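# Wind the cable round a held reel's hub

## Task

With one gripper holding the reel, pin the cable close to one of its ends beneath a finger of that same gripper, then wrap the cable round the reel's hub for more than one full turn, staying within roughly one cable thickness of the hub over almost the whole turn; any cable doubling back between the flanges is subtracted from the turn. Declare completion only while that grip keeps the reel still and lifted above the table, the other arm's moving parts touch neither reel nor cable, and that other arm is not pressing hard against the holding arm.

## Robot and tools

Robot: two arms, left_arm and right_arm. Each has six joints and a two-finger parallel gripper with a wrist camera (cam_left_wrist, cam_right_wrist). Fixed views are cam_high and cam_low. Measured base positions in the scene frame: left_arm (+0.030, +0.296, 0) m, right_arm (-0.040, -0.234, 0) m, both turned only slightly about z.

Frame: one scene frame for everything. Origin at table-top height, midway between the nominal bases; +x points out over the table, +y toward left_arm, +z up. Arm names do not match image left/right. In a gripper's own axes the fingers point along +z and open and close along y. end_effector_position is the point between the pads, about 1 cm short of the fingertips. Reported positions and orientations may be off by a few cm, more at long reach.

The 14-number row (used by execute_actions and move): numbers 1-7 are left_arm, 8-14 are right_arm, each as dx, dy, dz, rx, ry, rz, opening. dx..rz are offsets, not poses: they count from that arm's Hand target at the start of the action or move, along scene axes, with rotation about the Hand target's position; rx, ry, rz form a single rotation vector. Scale: 1.0 = 0.6 m or 180 degrees; values lie in [-1, 1]. Opening is absolute: +1 fully open (0.094 m), -1 closed. A translation longer than 1.0 may be shortened. Both arms are always in the row; to leave an arm alone send 0 for its six pose numbers and repeat its current opening (0 is itself an opening command, half open).

execute_actions(actions, cameras): actions is a list of actions; each action is a list of up to 15 rows, one per 1/30 s step, and a short table keeps its last row for the remaining steps. Every row in an action counts from the action's start pose, not from the previous row; a new action restarts from the current Hand target, so repeating an offset moves further. An empty list returns state plus all camera images. cameras: list of names, ["all"], or []; an unknown name invalidates the call.

move(target, speed, blend, opening_speed, grip_force, blocking, cameras): target is one row or a list of up to 15 rows, every row an offset from the same starting Hand targets. Grippers travel straight lines together; total time capped at 10 s. speed in m/s, 0.002 to 2.9, default 0.25 (turns up to twice that in rad/s); one value or one per target. blend in m rounds corners in a list; 0 stops at each point. opening_speed is on the -1..+1 scale per second, at least 0.2; use it to close gently. grip_force is newtons per pad, 10 to 50, one value or one per arm; it persists, and lower force closes slowly. blocking=false returns after about 0.5 s while motion continues. Paths ignore obstacles and the other arm; faster moves lag and stray more and hit harder. Avoid routing a gripper near its own base (go round it). The result adds a move: line giving the ending (done, off_target, moving, held, fault) and limits (paced = pose clipped, held = steps withheld).

wait(seconds 0-10, cameras): lets time run with last commands held; a running move continues. stop(cameras): brakes a running move. zoom_image(camera, region [x0,y0,x1,y1] pixels, max 504x504): closer look at the newest image of that camera; images are 672x504. read_manual(section): licence texts only. finished_scene(scene): declares the current scene done with that scene's number; irreversible, so call it only once the goal holds steadily.

Control behaviour: orientation is clipped to within 40 degrees of the measured one each step. Hand target is your last commanded pose after clipping. Friction and load can leave a gripper a few cm from its target; waiting won't fix it, but a new command (even all zeros) re-requests it, and you can add the missing distance as an offset. An arm blocked by something keeps pushing until you command its target back past the gripper.

Reading results: end_effector_position (m) and end_effector_quat_wxyz per arm; grip_measured on the opening scale (reads up to ~2.5 mm wide when empty, narrower than a hard part under full squeeze); grip_effort_nm, averaged motor effort, negative = closing, not a pad force; Joint positions (last entry = opening in m); Joint torques with fixed offsets and noise; Joint velocities may read within noise; Tool commands; step readings of positions for action calls. Grip force climbs about 1 N per 0.001 below first touch, then jumps to the force limit. To release, command well above grip_measured.

Avoid: dropping the reel or cable, releasing anything still moving, anything ending off the table, fast impacts with the table or fixtures, letting a gripper close on the other arm's fingers, grippers or wrist cameras bumping each other (the clearance check does not stop that), strain on the wrist-camera cables, and long stretched or stalled pushes that heat motors (MOTOR HOT at 75 °C; at 90 °C that arm folds and stops working). Loose objects may get nudged occasionally.

Each tool is called after "Emit:" as name([rows], argument=value, ...), one row to a line, values as JSON.

## Session

Emit:
execute_actions(actions=[])

Scene clock: 0.00 s.
left_arm: end_effector_position=(+0.2139, +0.1045, +0.1827) grip_measured=+1.000 grip_effort_nm=n/a end_effector_quat_wxyz=(+0.564, -0.133, +0.811, -0.077) | right_arm: end_effector_position=(+0.1754, -0.1633, +0.1294) grip_measured=+1.000 grip_effort_nm=n/a end_effector_quat_wxyz=(+0.366, +0.101, +0.925, -0.028)
Joint positions: left_arm=[-1.507 1.272 0.812 -0.993 -1.208 -1.743 0.094] | right_arm=[0.743 0.858 0.636 -0.855 0.593 0.835 0.094]
Joint velocities: within noise
Joint torques (N m): no reading
Heat: left arm: 36 °C; right arm: 33 °C.
Hand target: left_arm +0.2152, +0.1051, +0.1891; +0.573, -0.134, +0.805, -0.079 | right_arm +0.1744, -0.1668, +0.1311; +0.367, +0.101, +0.924, -0.036
Tool commands: left_gripper/opening=+1.0 right_gripper/opening=+1.0

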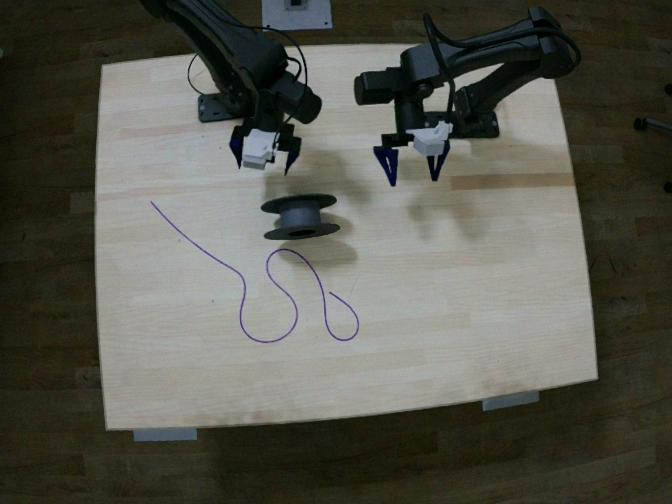

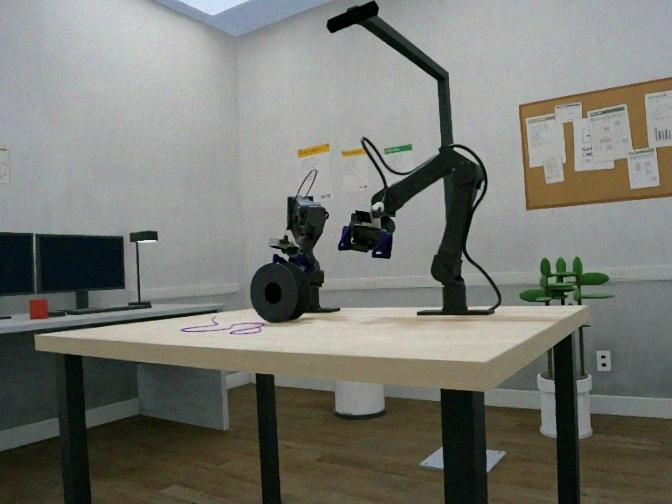

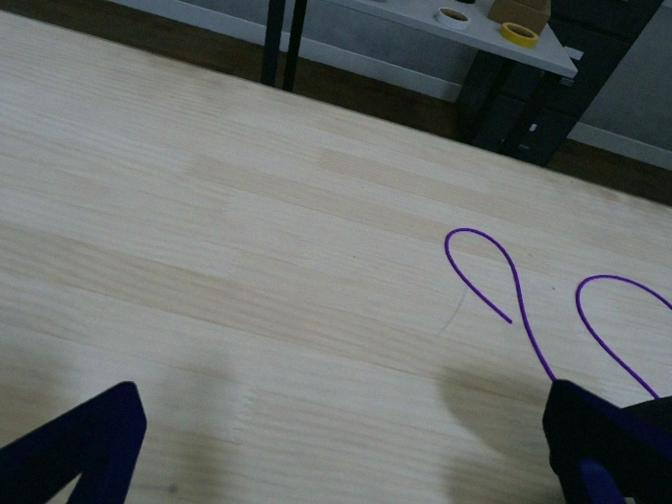

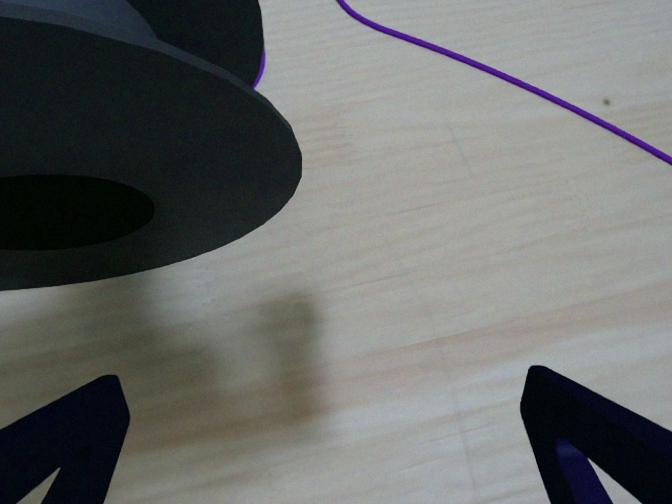

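Emit:
zoom_image(camera="cam_high", region=[220, 160, 400, 280])

Emit:
zoom_image(camera="cam_low", region=[160, 240, 340, 360])

Emit:
zoom_image(camera="cam_high", region=[130, 180, 400, 380])

Scaled by 2.800.

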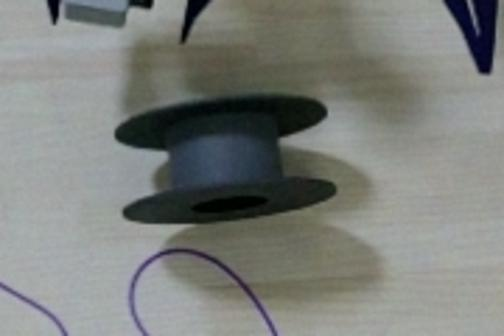

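Scaled by 2.800.

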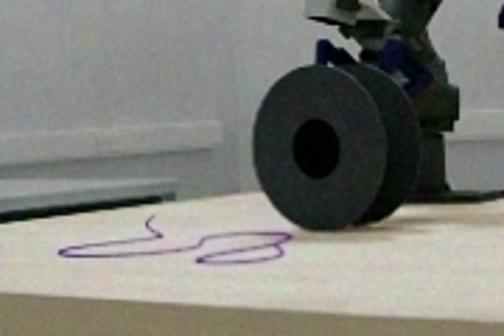

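Scaled by 1.867.

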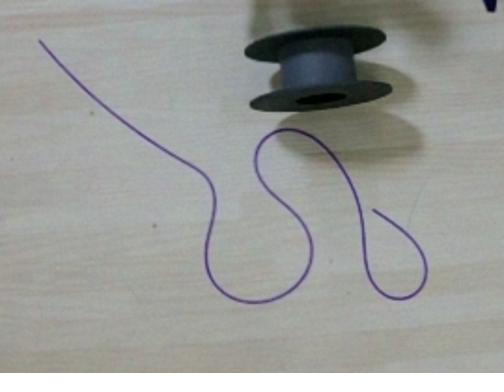

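Emit:
move([
  [0,0,0,0,0,0,1, 0.0427,0.0447,0.2482,-0.174,0.2119,0.5388,1],
  [0,0,0,0,0,0,1, 0.1843,0.1113,0.2482,-0.174,0.2119,0.5388,1],
], blend=[0.03, 0], cameras=["all"])

Scene clock: 352.30 s.
left_arm: end_effector_position=(+0.2139, +0.1045, +0.1825) grip_measured=+1.000 grip_effort_nm=0.00 end_effector_quat_wxyz=(+0.564, -0.133, +0.812, -0.077) | right_arm: end_effector_position=(+0.2975, -0.0969, +0.2762) grip_measured=+1.000 grip_effort_nm=0.00 end_effector_quat_wxyz=(-0.168, +0.690, -0.700, +0.068)
Joint positions: left_arm=[-1.507 1.272 0.812 -0.993 -1.208 -1.743 0.094] | right_arm=[0.351 1.721 2.025 -1.511 -0.005 -1.175 0.094]
Joint torques (N m): left_arm=[-0.02 -3.89 6.27 0.32 -0.73 -0.02] | right_arm=[0.68 -6.75 7.72 0.53 0.03 -0.06]
Heat: left arm: 36 °C; right arm: 36 °C.
Hand target: left_arm +0.2152, +0.1051, +0.1891; +0.573, -0.134, +0.805, -0.079 | right_arm +0.2849, -0.0999, +0.2801; +0.000, +0.707, -0.707, +0.000
Off the commanded pose: left_arm 0.007 m, 1 deg | right_arm 0.014 m, 21 deg.
joint sent to its limit (right arm) — joint 4 (wrist pitch), lower limit. The joint targets are off in orientation, not in position.
move: off_target (right_arm)

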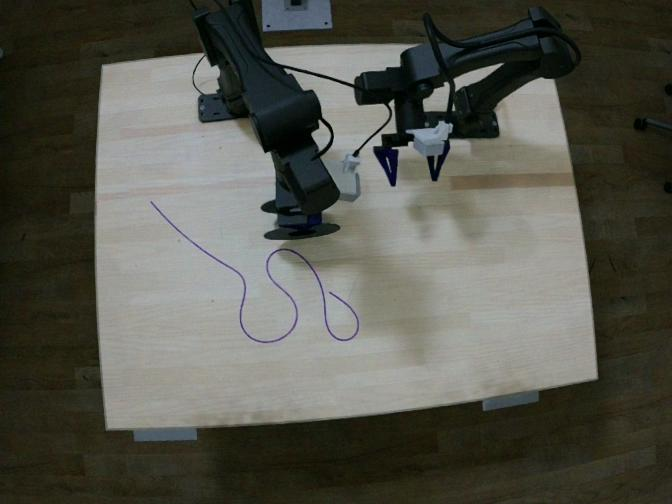

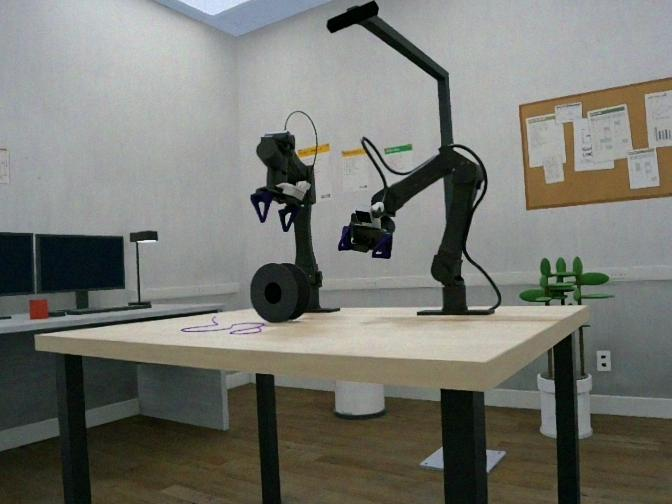

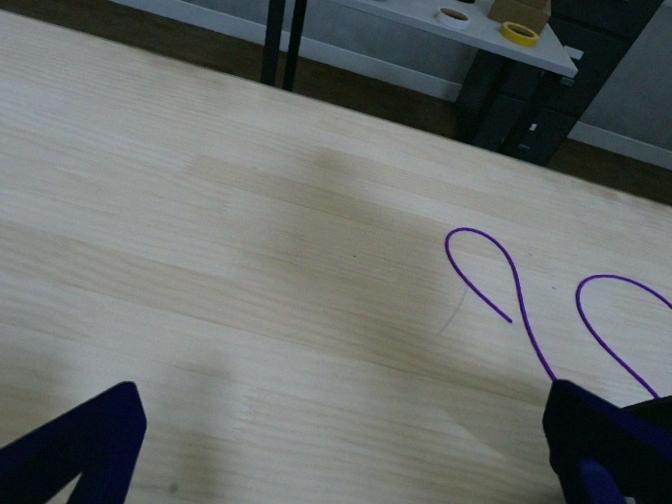

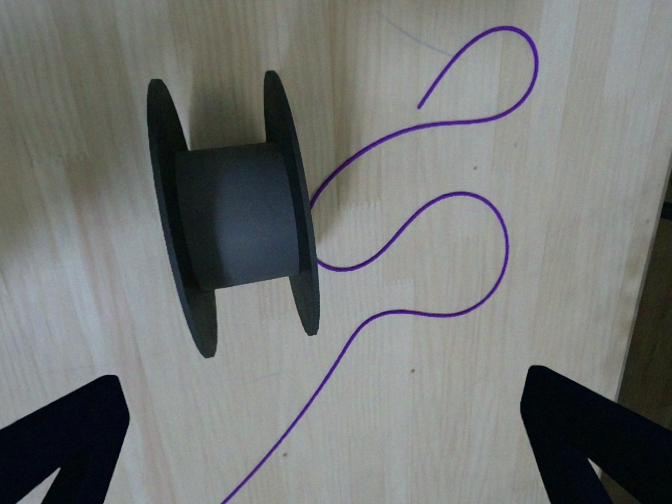

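Emit:
zoom_image(camera="cam_high", region=[240, 110, 480, 260])

Emit:
zoom_image(camera="cam_low", region=[220, 160, 420, 340])

Scaled by 2.100.

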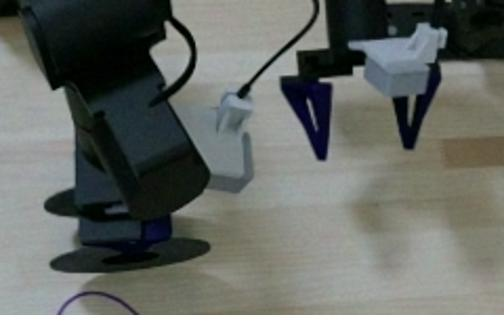

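Scaled by 2.520.

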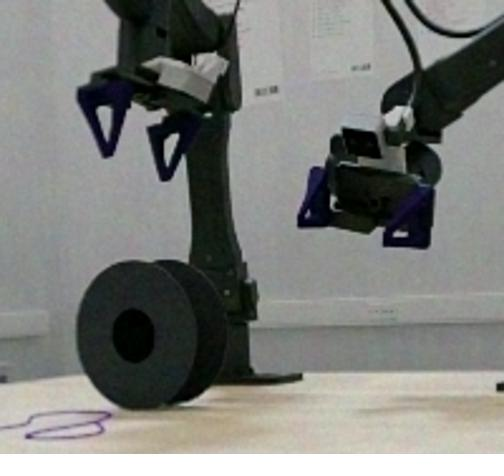

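Emit:
move(target=[0.1413,0.2248,0.0515,0.1159,0.2678,-0.1815,1, 0.0252,0.0098,-0.1085,0,0,0.0194,1], cameras=["cam_high","cam_right_wrist","cam_left_wrist"])

Scene clock: 530.53 s.
left_arm: end_effector_position=(+0.2973, +0.2415, +0.2140) grip_measured=+1.000 grip_effort_nm=-0.01 end_effector_quat_wxyz=(+0.168, +0.168, +0.971, -0.024) | right_arm: end_effector_position=(+0.3153, -0.0901, +0.2249) grip_measured=+1.000 grip_effort_nm=-0.01 end_effector_quat_wxyz=(-0.101, +0.719, -0.686, +0.044)
Joint positions: left_arm=[-0.181 1.301 1.372 -1.304 0.047 0.162 0.094] | right_arm=[0.351 1.865 2.025 -1.511 -0.004 -1.237 0.094]
Joint torques (N m): left_arm=[0.42 -2.93 8.47 0.66 0.1 0.04] | right_arm=[0.66 -6.91 5.12 0.23 0.03 -0.06]
Heat: left arm: 36 °C; right arm: 39 °C.
Hand target: left_arm +0.3000, +0.2400, +0.2201; +0.171, +0.171, +0.970, -0.030 | right_arm +0.3000, -0.0940, +0.2151; +0.000, +0.729, -0.685, +0.000
Off the commanded pose: left_arm 0.007 m, 1 deg | right_arm 0.019 m, 13 deg.
joint sent to its limit (right arm) — joint 4 (wrist pitch), lower limit. The joint targets are off in orientation, not in position.
move: off_target (right_arm)
Images, in order (width x height): cam_high 672x504, cam_left_wrist 672x504, cam_right_wrist 672x504.

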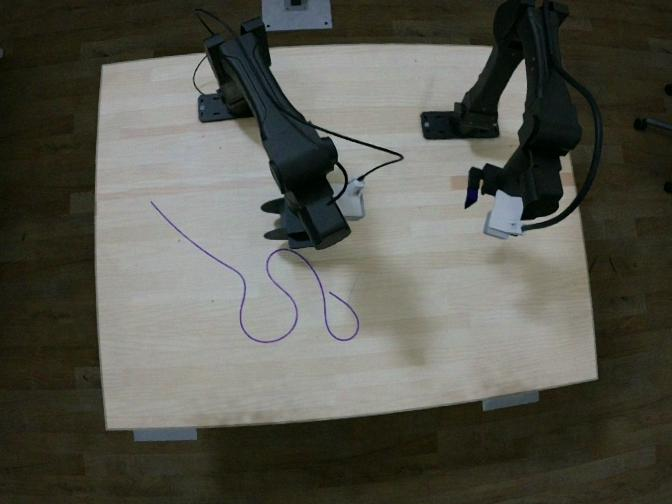

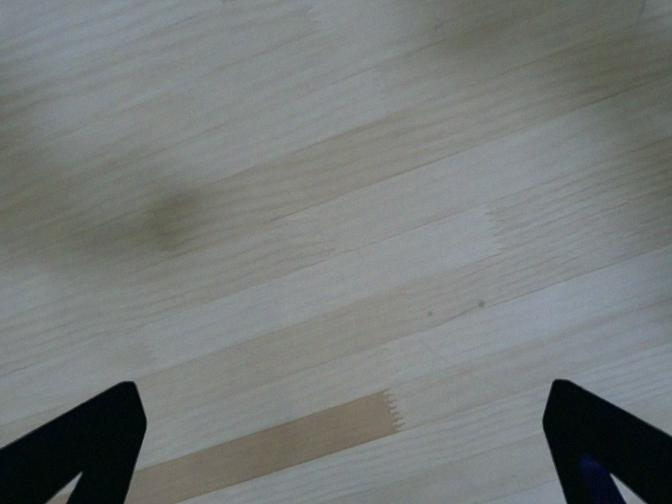

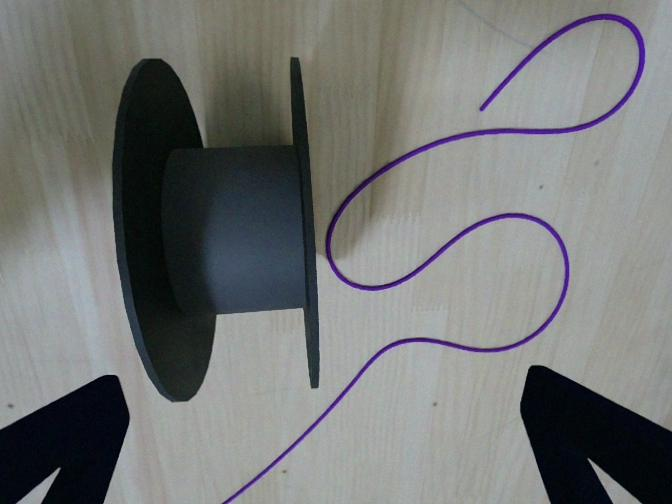

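Emit:
move(target=[0,0,0,0,0,0,1, -0.0417,-0.0133,-0.0252,0,0,0,1], cameras=["cam_high","cam_right_wrist","cam_low"])

Scene clock: 582.33 s.
left_arm: end_effector_position=(+0.2972, +0.2416, +0.2139) grip_measured=+1.000 grip_effort_nm=0.00 end_effector_quat_wxyz=(+0.168, +0.168, +0.971, -0.024) | right_arm: end_effector_position=(+0.2949, -0.0964, +0.1981) grip_measured=+1.000 grip_effort_nm=-0.01 end_effector_quat_wxyz=(-0.054, +0.724, -0.687, +0.023)
Joint positions: left_arm=[-0.181 1.301 1.372 -1.304 0.047 0.163 0.094] | right_arm=[0.356 1.847 1.906 -1.513 -0.003 -1.237 0.094]
Joint torques (N m): left_arm=[0.4 -2.93 8.47 0.64 0.12 0.05] | right_arm=[0.69 -9.54 4.56 0.02 0.04 0]
Heat: left arm: 39 °C; right arm: 36 °C.
Hand target: left_arm +0.3000, +0.2400, +0.2201; +0.171, +0.171, +0.970, -0.030 | right_arm +0.2750, -0.1021, +0.1999; +0.000, +0.728, -0.685, +0.000
Off the commanded pose: left_arm 0.007 m, 1 deg | right_arm 0.021 m, 7 deg.
joint sent to its limit (right arm) — joint 4 (wrist pitch), lower limit. The joint targets are off in orientation, not in position.
move: off_target (right_arm)
Images, in order (width x height): cam_high 672x504, cam_low 672x504, cam_right_wrist 672x504.

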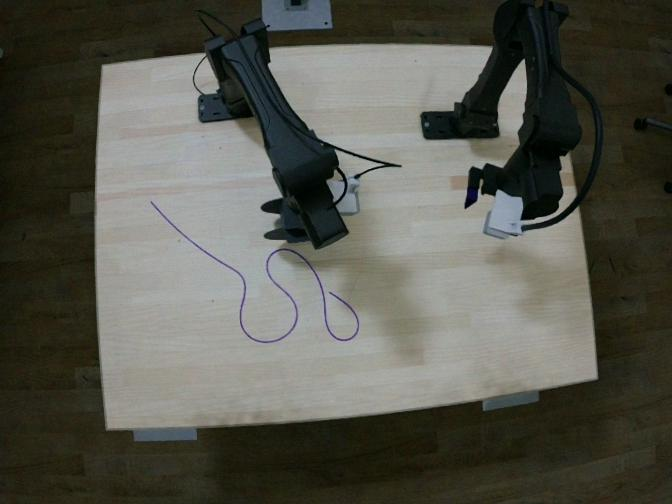

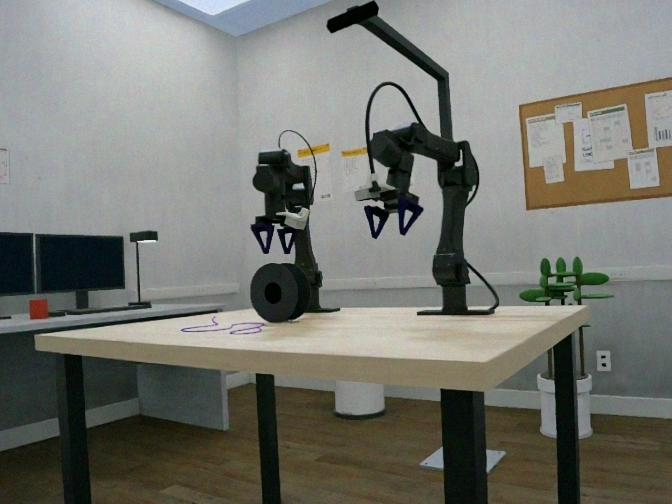

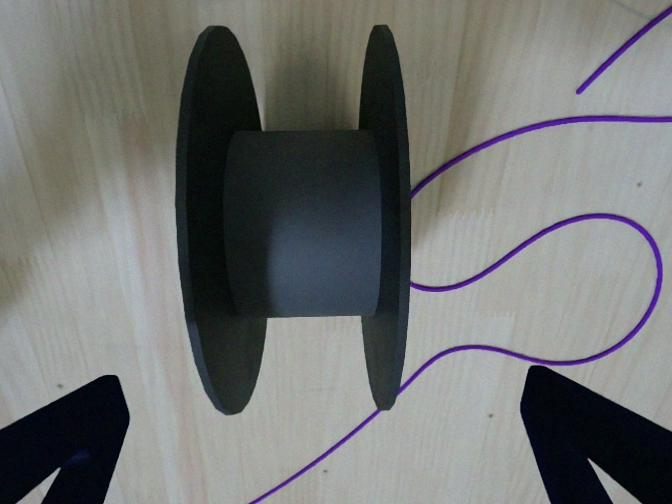

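Emit:
move(target=[0,0,0,0,0,0,1, -0.0167,0.01,-0.0333,0,0,0,1], cameras=["cam_right_wrist"])

Scene clock: 645.77 s.
left_arm: end_effector_position=(+0.2972, +0.2416, +0.2139) grip_measured=+1.000 grip_effort_nm=0.00 end_effector_quat_wxyz=(+0.168, +0.168, +0.971, -0.024) | right_arm: end_effector_position=(+0.2809, -0.0908, +0.1827) grip_measured=+1.000 grip_effort_nm=-0.01 end_effector_quat_wxyz=(-0.027, +0.729, -0.684, +0.011)
Joint positions: left_arm=[-0.181 1.301 1.372 -1.304 0.047 0.163 0.094] | right_arm=[0.386 1.847 1.848 -1.513 -0.001 -1.219 0.094]
Joint torques (N m): left_arm=[0.4 -2.92 8.46 0.64 0.12 0.04] | right_arm=[0.53 -8.34 4.46 0.04 0.03 0.1]
Heat: left arm: 40 °C; right arm: 34 °C.
Hand target: left_arm +0.3000, +0.2400, +0.2201; +0.171, +0.171, +0.970, -0.030 | right_arm +0.2649, -0.0960, +0.1799; +0.000, +0.729, -0.685, +0.000
Off the commanded pose: left_arm 0.007 m, 1 deg | right_arm 0.017 m, 3 deg.
move: off_target (right_arm)
Images, in order (width x height): cam_right_wrist 672x504.

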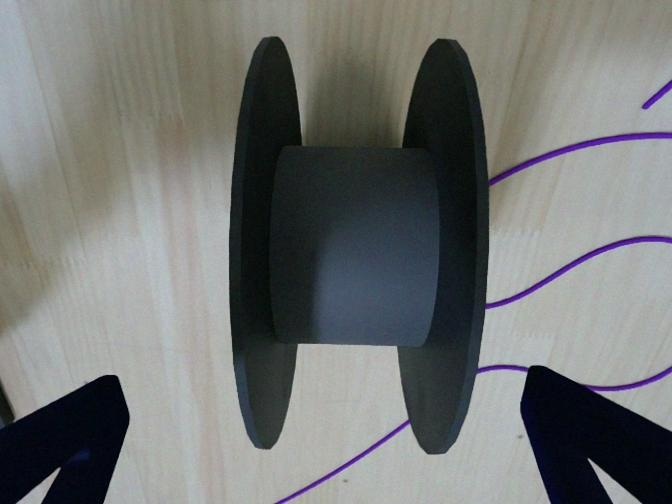

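Emit:
move(target=[0,0,0,0,0,0,1, 0.0142,0,-0.0815,0,0,0,1], cameras=["cam_right_wrist","cam_low"], speed=0.12)

Scene clock: 662.43 s.
left_arm: end_effector_position=(+0.2972, +0.2416, +0.2139) grip_measured=+1.000 grip_effort_nm=-0.01 end_effector_quat_wxyz=(+0.168, +0.168, +0.971, -0.024) | right_arm: end_effector_position=(+0.2779, -0.0926, +0.1342) grip_measured=+1.000 grip_effort_nm=-0.01 end_effector_quat_wxyz=(-0.008, +0.729, -0.684, +0.004)
Joint positions: left_arm=[-0.181 1.301 1.372 -1.304 0.047 0.163 0.094] | right_arm=[0.386 1.847 1.655 -1.361 0.001 -1.218 0.094]
Joint torques (N m): left_arm=[0.42 -2.92 8.47 0.64 0.12 0.04] | right_arm=[-0.44 -8.1 4.64 0.43 0 0.01]
Heat: left arm: 40 °C; right arm: 34 °C.
Hand target: left_arm +0.3000, +0.2400, +0.2201; +0.171, +0.171, +0.970, -0.030 | right_arm +0.2735, -0.0960, +0.1311; +0.000, +0.729, -0.685, +0.000
Off the commanded pose: left_arm 0.007 m, 1 deg | right_arm 0.007 m, 1 deg.
move: done
Images, in order (width x height): cam_low 672x504, cam_right_wrist 672x504.

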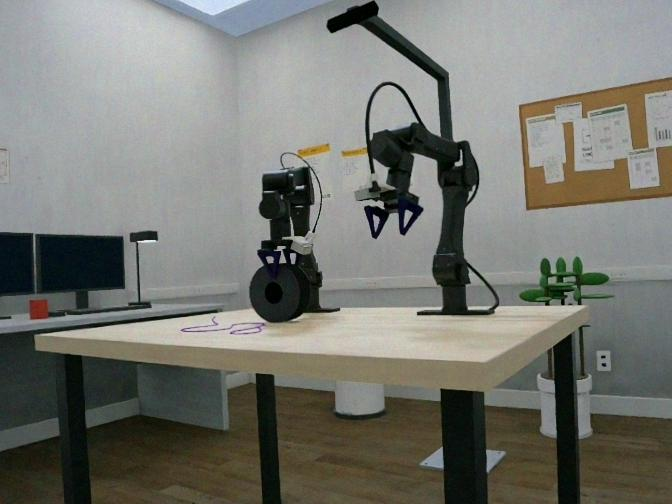

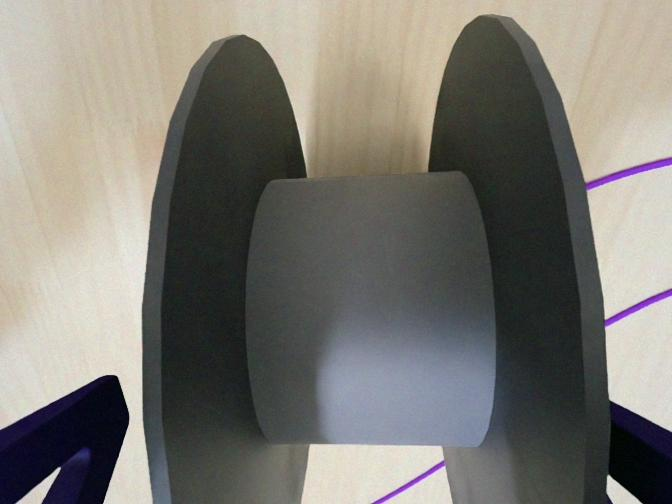

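Emit:
move(target=[0,0,0,0,0,0,1, 0.0167,0,0,0,0,0,1], cameras=["cam_right_wrist"], speed=0.1)

Scene clock: 669.10 s.
left_arm: end_effector_position=(+0.2972, +0.2416, +0.2139) grip_measured=+1.000 grip_effort_nm=-0.01 end_effector_quat_wxyz=(+0.168, +0.168, +0.971, -0.024) | right_arm: end_effector_position=(+0.2795, -0.0954, +0.1277) grip_measured=+1.000 grip_effort_nm=-0.01 end_effector_quat_wxyz=(+0.001, +0.728, -0.686, +0.000)
Joint positions: left_arm=[-0.181 1.301 1.372 -1.304 0.047 0.163 0.094] | right_arm=[0.377 1.866 1.655 -1.361 0.001 -1.223 0.094]
Joint torques (N m): left_arm=[0.42 -2.95 8.47 0.64 0.12 0.05] | right_arm=[-0.68 -7.09 8.34 0.28 0.01 -0.06]
Heat: left arm: 40 °C; right arm: 34 °C.
Hand target: left_arm +0.3000, +0.2400, +0.2201; +0.171, +0.171, +0.970, -0.030 | right_arm +0.2836, -0.0961, +0.1311; +0.000, +0.729, -0.685, +0.000
Off the commanded pose: left_arm 0.007 m, 1 deg | right_arm 0.005 m, 0 deg.
move: done
Images, in order (width x height): cam_right_wrist 672x504.

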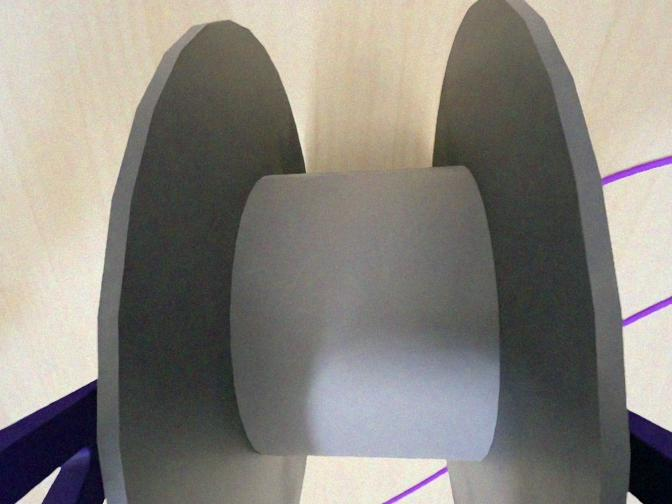

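Emit:
move(target=[0,0,0,0,0,0,1, 0,0,0,0,0,0,0.2], cameras=["cam_right_wrist"], opening_speed=0.4, grip_force=[50, 30])

Scene clock: 676.27 s.
left_arm: end_effector_position=(+0.2972, +0.2416, +0.2139) grip_measured=+1.000 grip_effort_nm=0.00 end_effector_quat_wxyz=(+0.168, +0.168, +0.971, -0.024) | right_arm: end_effector_position=(+0.2829, -0.0947, +0.1292) grip_measured=+0.386 grip_effort_nm=-0.66 end_effector_quat_wxyz=(-0.004, +0.728, -0.686, +0.005)
Joint positions: left_arm=[-0.181 1.301 1.372 -1.304 0.047 0.163 0.094] | right_arm=[0.377 1.866 1.66 -1.353 0.005 -1.224 0.065]
Joint torques (N m): left_arm=[0.42 -2.93 8.47 0.64 0.12 0.05] | right_arm=[-0.65 -7.12 7.9 0.24 -0.03 -0.06]
Heat: left arm: 40 °C; right arm: 36 °C.
Hand target: left_arm +0.3000, +0.2400, +0.2201; +0.171, +0.171, +0.970, -0.030 | right_arm +0.2835, -0.0961, +0.1311; +0.000, +0.729, -0.685, +0.000
Off the commanded pose: left_arm 0.007 m, 1 deg | right_arm 0.002 m, 1 deg.
grip_force (N): 50, 30
move: done
Images, in order (width x height): cam_right_wrist 672x504.

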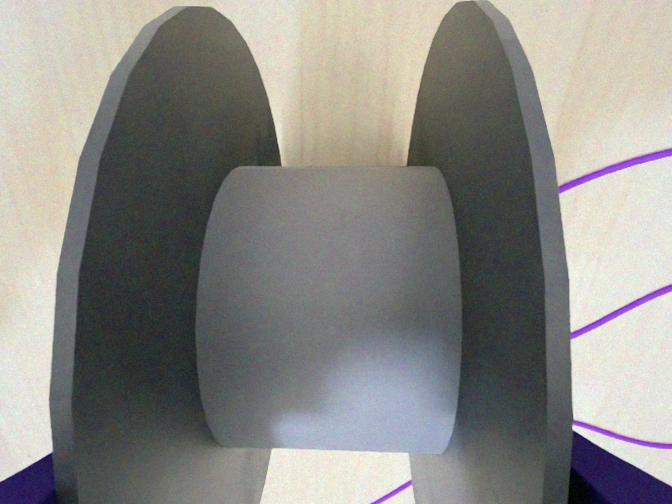

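Emit:
move([
  [0,0,0,0,0,0,1, 0,0,0.0367,0,0,0,0.2],
  [0,0,0,0,0,0,1, -0.0558,0.1935,0.0367,0,0,-0.55,0.2],
], cameras=["all"], speed=0.2, blend=[0.005, 0])

Scene clock: 702.67 s.
left_arm: end_effector_position=(+0.2972, +0.2416, +0.2139) grip_measured=+1.000 grip_effort_nm=0.00 end_effector_quat_wxyz=(+0.168, +0.168, +0.971, -0.024) | right_arm: end_effector_position=(+0.2543, +0.0200, +0.1480) grip_measured=+0.381 grip_effort_nm=-0.67 end_effector_quat_wxyz=(+0.008, +0.046, +0.999, +0.006)
Joint positions: left_arm=[-0.181 1.301 1.372 -1.304 0.047 0.163 0.094] | right_arm=[0.68 2.024 1.953 -1.481 0.002 0.802 0.065]
Joint torques (N m): left_arm=[0.42 -2.92 8.47 0.64 0.12 0.05] | right_arm=[0.59 -8.43 8.73 0.01 -0.02 0.11]
Heat: left arm: 40 °C; right arm: 38 °C.
Hand target: left_arm +0.3000, +0.2400, +0.2201; +0.171, +0.171, +0.970, -0.030 | right_arm +0.2501, +0.0200, +0.1531; +0.000, +0.048, +0.999, +0.000
Off the commanded pose: left_arm 0.007 m, 1 deg | right_arm 0.007 m, 1 deg.
grip_force (N): 50, 30
move: done

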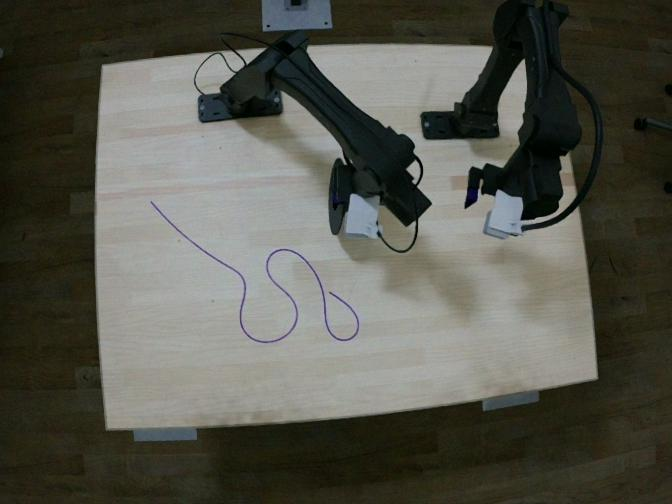

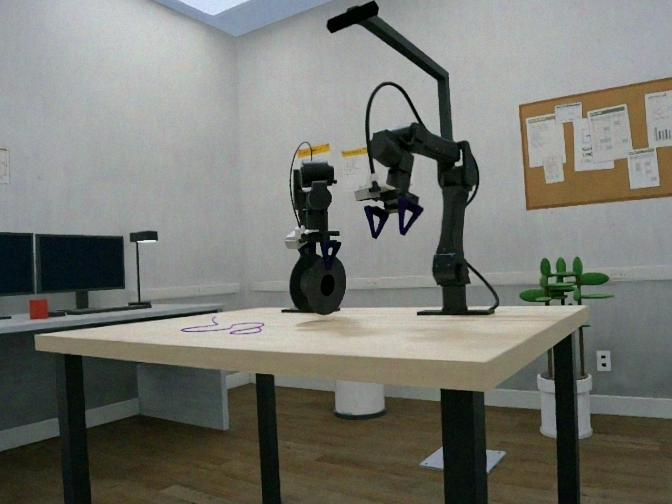

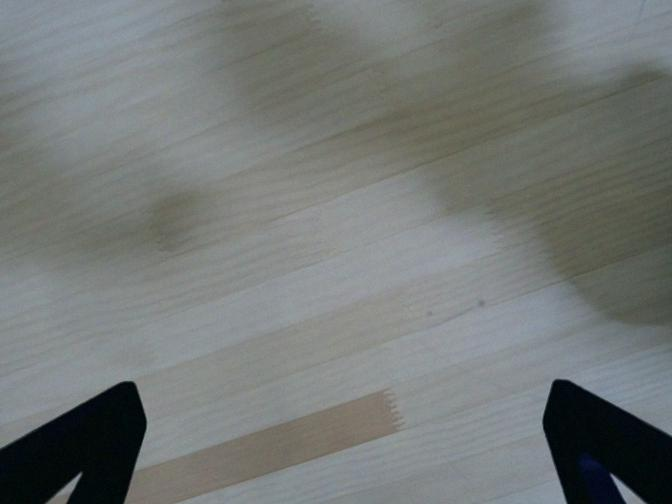

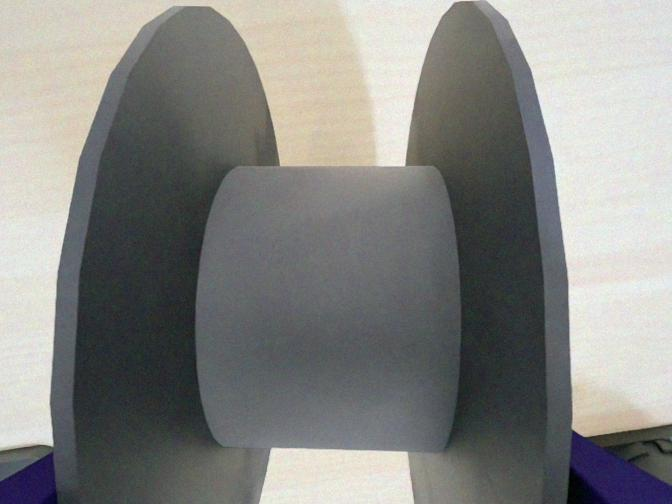

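Emit:
move(target=[0,0,0,0,0,0,1, 0,0,-0.034,0,0,0,0.2], cameras=["cam_low"], speed=0.05)

Scene clock: 707.53 s.
left_arm: end_effector_position=(+0.2972, +0.2416, +0.2139) grip_measured=+1.000 grip_effort_nm=0.00 end_effector_quat_wxyz=(+0.168, +0.168, +0.971, -0.024) | right_arm: end_effector_position=(+0.2558, +0.0213, +0.1349) grip_measured=+0.381 grip_effort_nm=-0.67 end_effector_quat_wxyz=(+0.008, +0.046, +0.999, +0.006)
Joint positions: left_arm=[-0.181 1.301 1.372 -1.304 0.047 0.163 0.094] | right_arm=[0.68 2.024 1.901 -1.429 0.002 0.803 0.065]
Joint torques (N m): left_arm=[0.4 -2.93 8.47 0.64 0.12 0.04] | right_arm=[0.59 -9.35 4.98 0.37 0.01 0.12]
Heat: left arm: 40 °C; right arm: 38 °C.
Hand target: left_arm +0.3000, +0.2400, +0.2201; +0.171, +0.171, +0.970, -0.030 | right_arm +0.2501, +0.0200, +0.1326; +0.000, +0.048, +0.999, +0.000
Off the commanded pose: left_arm 0.007 m, 1 deg | right_arm 0.006 m, 1 deg.
grip_force (N): 50, 30
move: done
Images, in order (width x height): cam_low 672x504.

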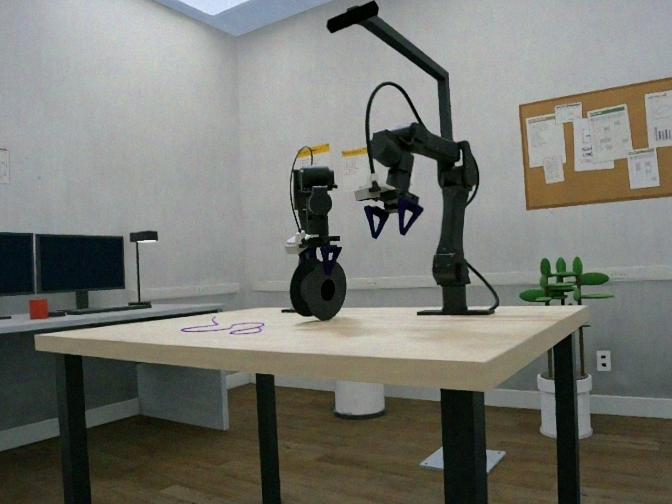

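Emit:
move(target=[0,0,0,0,0,0,1, -0.004,0,-0.0117,0,0,0,0.2], cameras=["cam_low"], speed=0.04)

Scene clock: 712.00 s.
left_arm: end_effector_position=(+0.2972, +0.2416, +0.2139) grip_measured=+1.000 grip_effort_nm=0.00 end_effector_quat_wxyz=(+0.168, +0.168, +0.971, -0.024) | right_arm: end_effector_position=(+0.2549, +0.0209, +0.1314) grip_measured=+0.381 grip_effort_nm=-0.67 end_effector_quat_wxyz=(+0.008, +0.048, +0.999, +0.007)
Joint positions: left_arm=[-0.181 1.301 1.372 -1.304 0.047 0.163 0.094] | right_arm=[0.68 2.016 1.875 -1.409 0.001 0.806 0.065]
Joint torques (N m): left_arm=[0.4 -2.95 8.47 0.64 0.12 0.04] | right_arm=[0.98 -9.51 3.74 0.53 -0.02 0.12]
Heat: left arm: 40 °C; right arm: 37 °C.
Hand target: left_arm +0.3000, +0.2400, +0.2201; +0.171, +0.171, +0.970, -0.030 | right_arm +0.2477, +0.0200, +0.1256; +0.000, +0.048, +0.999, +0.000
Off the commanded pose: left_arm 0.007 m, 1 deg | right_arm 0.009 m, 1 deg.
grip_force (N): 50, 30
move: done
Images, in order (width x height): cam_low 672x504.

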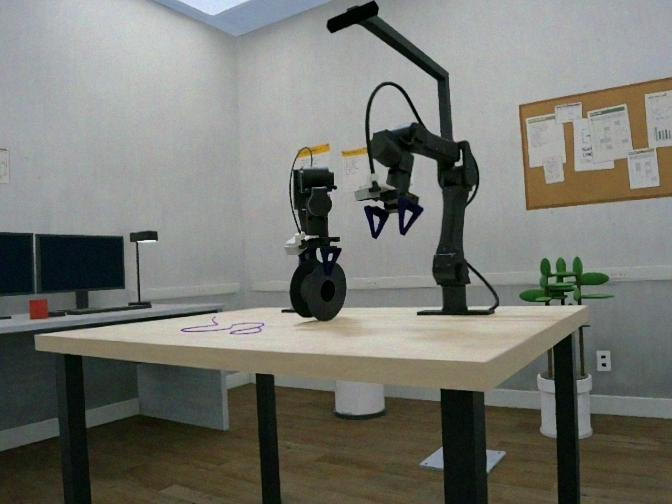

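Emit:
move(target=[0,0,0,0,0,0,1, 0,0,-0.009,0,0,0,0.2], speed=0.04, cameras=["cam_right_wrist"])

Scene clock: 715.20 s.
left_arm: end_effector_position=(+0.2972, +0.2416, +0.2139) grip_measured=+1.000 grip_effort_nm=0.00 end_effector_quat_wxyz=(+0.168, +0.168, +0.971, -0.024) | right_arm: end_effector_position=(+0.2538, +0.0206, +0.1313) grip_measured=+0.381 grip_effort_nm=-0.67 end_effector_quat_wxyz=(+0.010, +0.048, +0.999, +0.011)
Joint positions: left_arm=[-0.181 1.301 1.372 -1.304 0.047 0.163 0.094] | right_arm=[0.68 2.003 1.856 -1.395 -0.002 0.806 0.065]
Joint torques (N m): left_arm=[0.42 -2.93 8.46 0.64 0.12 0.05] | right_arm=[0.98 -8.54 3.37 0.64 0.03 0.13]
Heat: left arm: 40 °C; right arm: 37 °C.
Hand target: left_arm +0.3000, +0.2400, +0.2201; +0.171, +0.171, +0.970, -0.030 | right_arm +0.2477, +0.0201, +0.1203; +0.000, +0.048, +0.999, +0.000
Off the commanded pose: left_arm 0.007 m, 1 deg | right_arm 0.013 m, 2 deg.
grip_force (N): 50, 30
move: off_target (right_arm)
Images, in order (width x height): cam_right_wrist 672x504.

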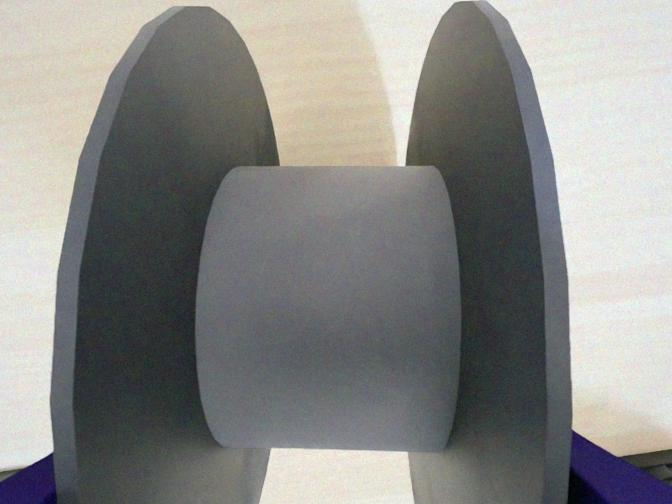

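Emit:
move([
  [0,0,0,0,0,0,1, 0,0,0.033,0,0,0,0.2],
  [0,0,0,0,0,0,1, 0.022,0.016,0.033,0,0,-0.0306,0.2],
  [0,0,0,0,0,0,1, 0.022,0.016,0.006,0,0,-0.0306,0.2],
], speed=[0.08,0.08,0.05], cameras=["cam_right_wrist"])

Scene clock: 756.60 s.
left_arm: end_effector_position=(+0.2972, +0.2416, +0.2139) grip_measured=+1.000 grip_effort_nm=-0.01 end_effector_quat_wxyz=(+0.168, +0.168, +0.971, -0.024) | right_arm: end_effector_position=(+0.2653, +0.0310, +0.1316) grip_measured=+0.381 grip_effort_nm=-0.67 end_effector_quat_wxyz=(+0.007, +0.094, +0.996, +0.009)
Joint positions: left_arm=[-0.181 1.301 1.372 -1.304 0.047 0.163 0.094] | right_arm=[0.681 2.081 1.973 -1.44 -0.003 0.9 0.065]
Joint torques (N m): left_arm=[0.4 -2.95 8.47 0.64 0.12 0.05] | right_arm=[0.53 -9.48 3.73 0.57 0.03 0.11]
Heat: left arm: 40 °C; right arm: 34 °C.
Hand target: left_arm +0.3000, +0.2400, +0.2201; +0.171, +0.171, +0.970, -0.030 | right_arm +0.2608, +0.0296, +0.1238; +0.000, +0.096, +0.995, +0.000
Off the commanded pose: left_arm 0.007 m, 1 deg | right_arm 0.009 m, 1 deg.
grip_force (N): 50, 30
move: done
Images, in order (width x height): cam_right_wrist 672x504.

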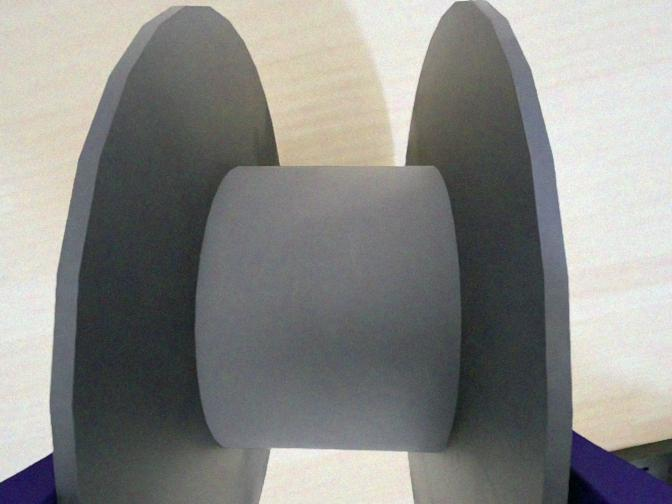

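Emit:
move(target=[0,0,0,0,0,0,1, 0,0,0,0,0,0,1], opening_speed=0.5, grip_force=[50, 50], cameras=["cam_right_wrist","cam_high"])

Scene clock: 763.40 s.
left_arm: end_effector_position=(+0.2972, +0.2416, +0.2139) grip_measured=+1.000 grip_effort_nm=0.00 end_effector_quat_wxyz=(+0.168, +0.168, +0.971, -0.024) | right_arm: end_effector_position=(+0.2650, +0.0306, +0.1289) grip_measured=+0.997 grip_effort_nm=0.13 end_effector_quat_wxyz=(+0.006, +0.094, +0.995, +0.007)
Joint positions: left_arm=[-0.181 1.301 1.372 -1.304 0.047 0.163 0.094] | right_arm=[0.681 2.081 1.962 -1.433 -0.002 0.9 0.094]
Joint torques (N m): left_arm=[0.4 -2.93 8.46 0.64 0.12 0.04] | right_arm=[0.59 -9.48 4.55 0.49 0.02 0.1]
Heat: left arm: 40 °C; right arm: 34 °C.
Hand target: left_arm +0.3000, +0.2400, +0.2201; +0.171, +0.171, +0.970, -0.030 | right_arm +0.2608, +0.0297, +0.1239; +0.000, +0.096, +0.995, +0.000
Off the commanded pose: left_arm 0.007 m, 1 deg | right_arm 0.007 m, 1 deg.
move: done
Images, in order (width x height): cam_high 672x504, cam_right_wrist 672x504.

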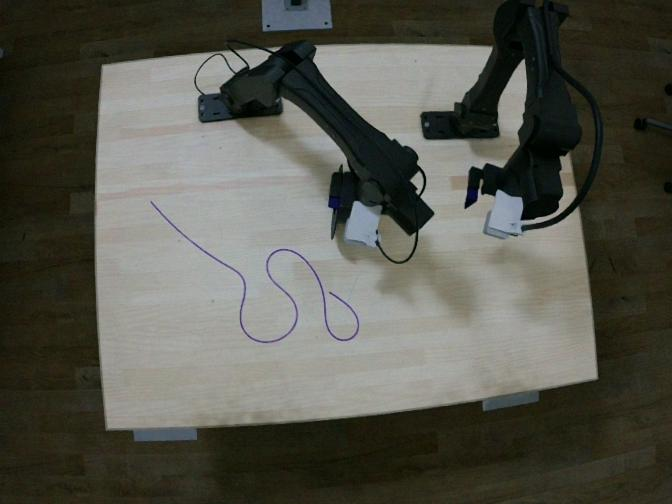

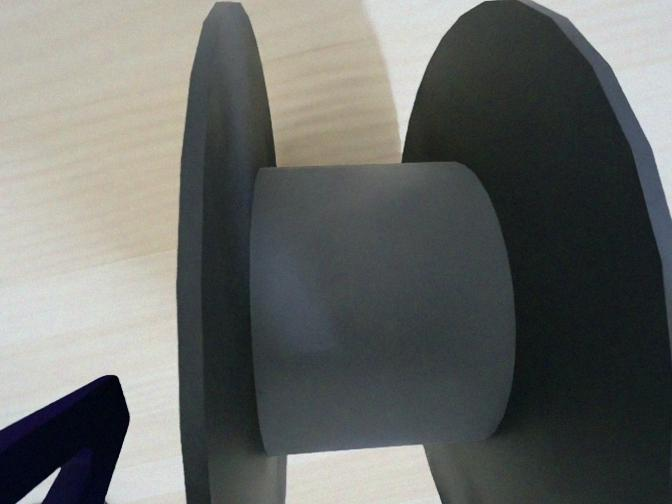

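Emit:
move(target=[0,0,0,0,0,0,1, -0.004,-0.022,0.004,0,0,0,1], speed=0.08, cameras=["cam_right_wrist","cam_low"])

Scene clock: 778.80 s.
left_arm: end_effector_position=(+0.2972, +0.2416, +0.2139) grip_measured=+1.000 grip_effort_nm=0.00 end_effector_quat_wxyz=(+0.168, +0.168, +0.971, -0.024) | right_arm: end_effector_position=(+0.2602, +0.0221, +0.1209) grip_measured=+0.997 grip_effort_nm=0.13 end_effector_quat_wxyz=(-0.003, +0.096, +0.995, -0.001)
Joint positions: left_arm=[-0.181 1.301 1.372 -1.304 0.047 0.163 0.094] | right_arm=[0.673 2.063 1.903 -1.416 -0.002 0.894 0.094]
Joint torques (N m): left_arm=[0.42 -2.93 8.46 0.64 0.12 0.05] | right_arm=[-0.7 -11.59 4.53 0.41 0.02 -0.04]
Heat: left arm: 40 °C; right arm: 34 °C.
Hand target: left_arm +0.3000, +0.2400, +0.2201; +0.171, +0.171, +0.970, -0.030 | right_arm +0.2584, +0.0164, +0.1262; +0.000, +0.095, +0.995, +0.000
Off the commanded pose: left_arm 0.007 m, 1 deg | right_arm 0.008 m, 0 deg.
move: done
Images, in order (width x height): cam_low 672x504, cam_right_wrist 672x504.

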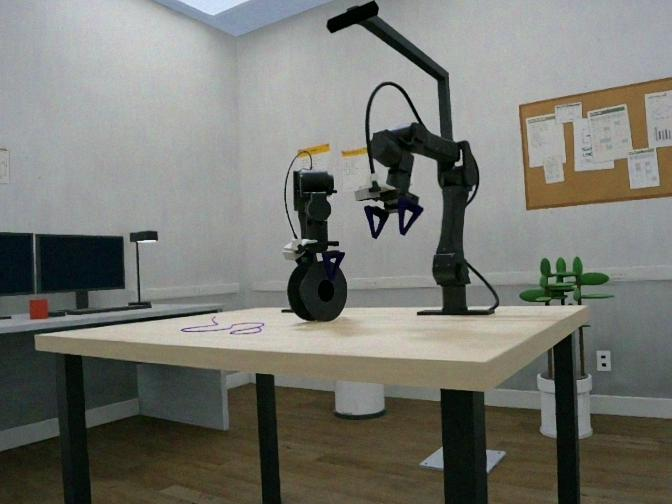

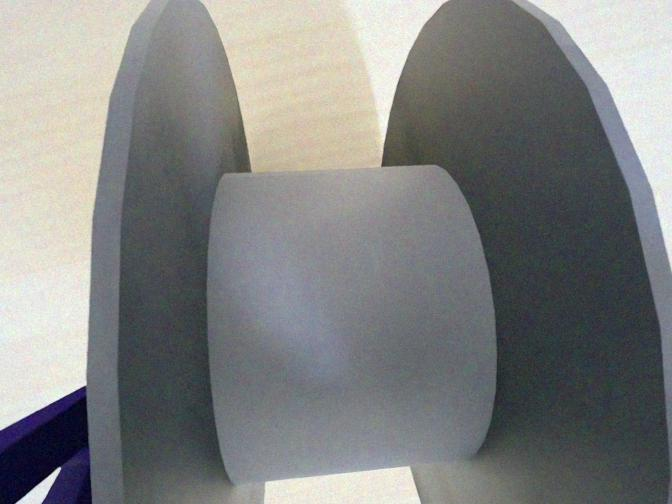

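Emit:
move([
  [0,0,0,0,0,0,1, 0,0,0.0333,0,0,0,1],
  [0,0,0,0,0,0,1, -0.1633,0.0317,0.1333,0,0,0,1],
  [0,0,0,0,0,0,1, -0.018,-0.1242,0.2397,0.491,-0.0935,0,1],
], speed=[0.1,0.2,0.25], blend=[0.01,0.03,0], cameras=["cam_high","cam_right_wrist","cam_low"])

Scene clock: 814.33 s.
left_arm: end_effector_position=(+0.2972, +0.2416, +0.2139) grip_measured=+1.000 grip_effort_nm=0.00 end_effector_quat_wxyz=(+0.168, +0.168, +0.971, -0.024) | right_arm: end_effector_position=(+0.2491, -0.0579, +0.2744) grip_measured=+0.997 grip_effort_nm=0.13 end_effector_quat_wxyz=(+0.066, +0.066, +0.705, +0.703)
Joint positions: left_arm=[-0.181 1.301 1.372 -1.304 0.047 0.163 0.094] | right_arm=[-0.038 1.314 0.675 0.623 -1.392 1.555 0.094]
Joint torques (N m): left_arm=[0.4 -2.93 8.47 0.64 0.12 0.05] | right_arm=[-0.02 -3.84 5.19 1.85 0.01 0.05]
Heat: left arm: 41 °C; right arm: 35 °C.
Hand target: left_arm +0.3000, +0.2400, +0.2201; +0.171, +0.171, +0.970, -0.030 | right_arm +0.2476, -0.0581, +0.2700; +0.065, +0.068, +0.704, +0.704
Off the commanded pose: left_arm 0.007 m, 1 deg | right_arm 0.005 m, 0 deg.
move: done
Images, in order (width x height): cam_high 672x504, cam_low 672x504, cam_right_wrist 672x504.

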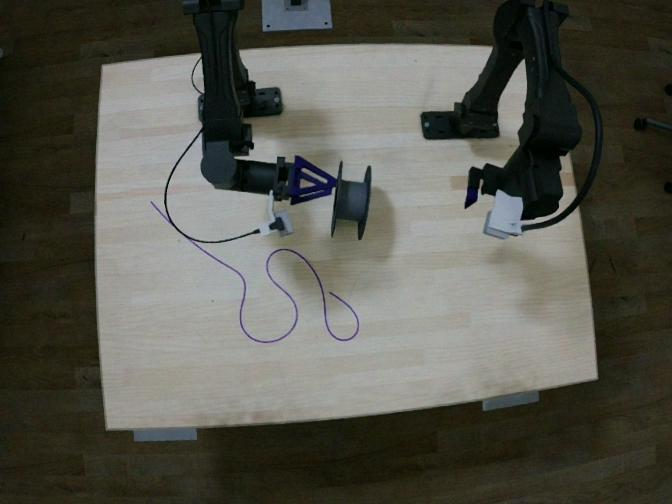

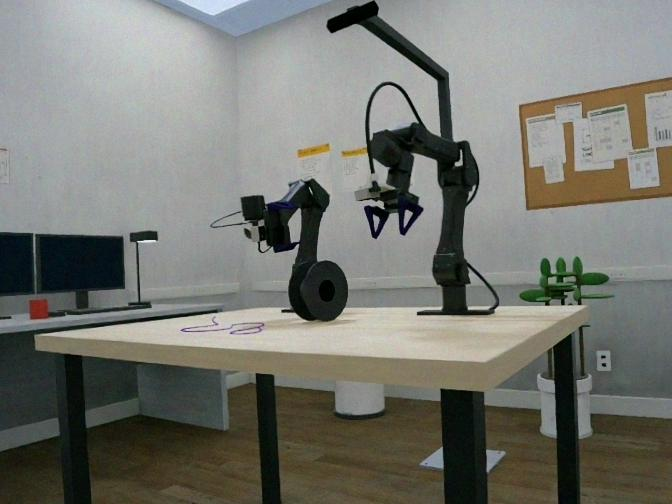

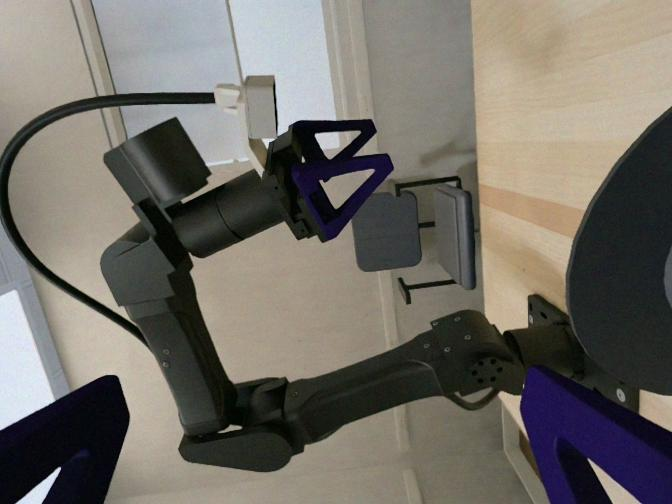

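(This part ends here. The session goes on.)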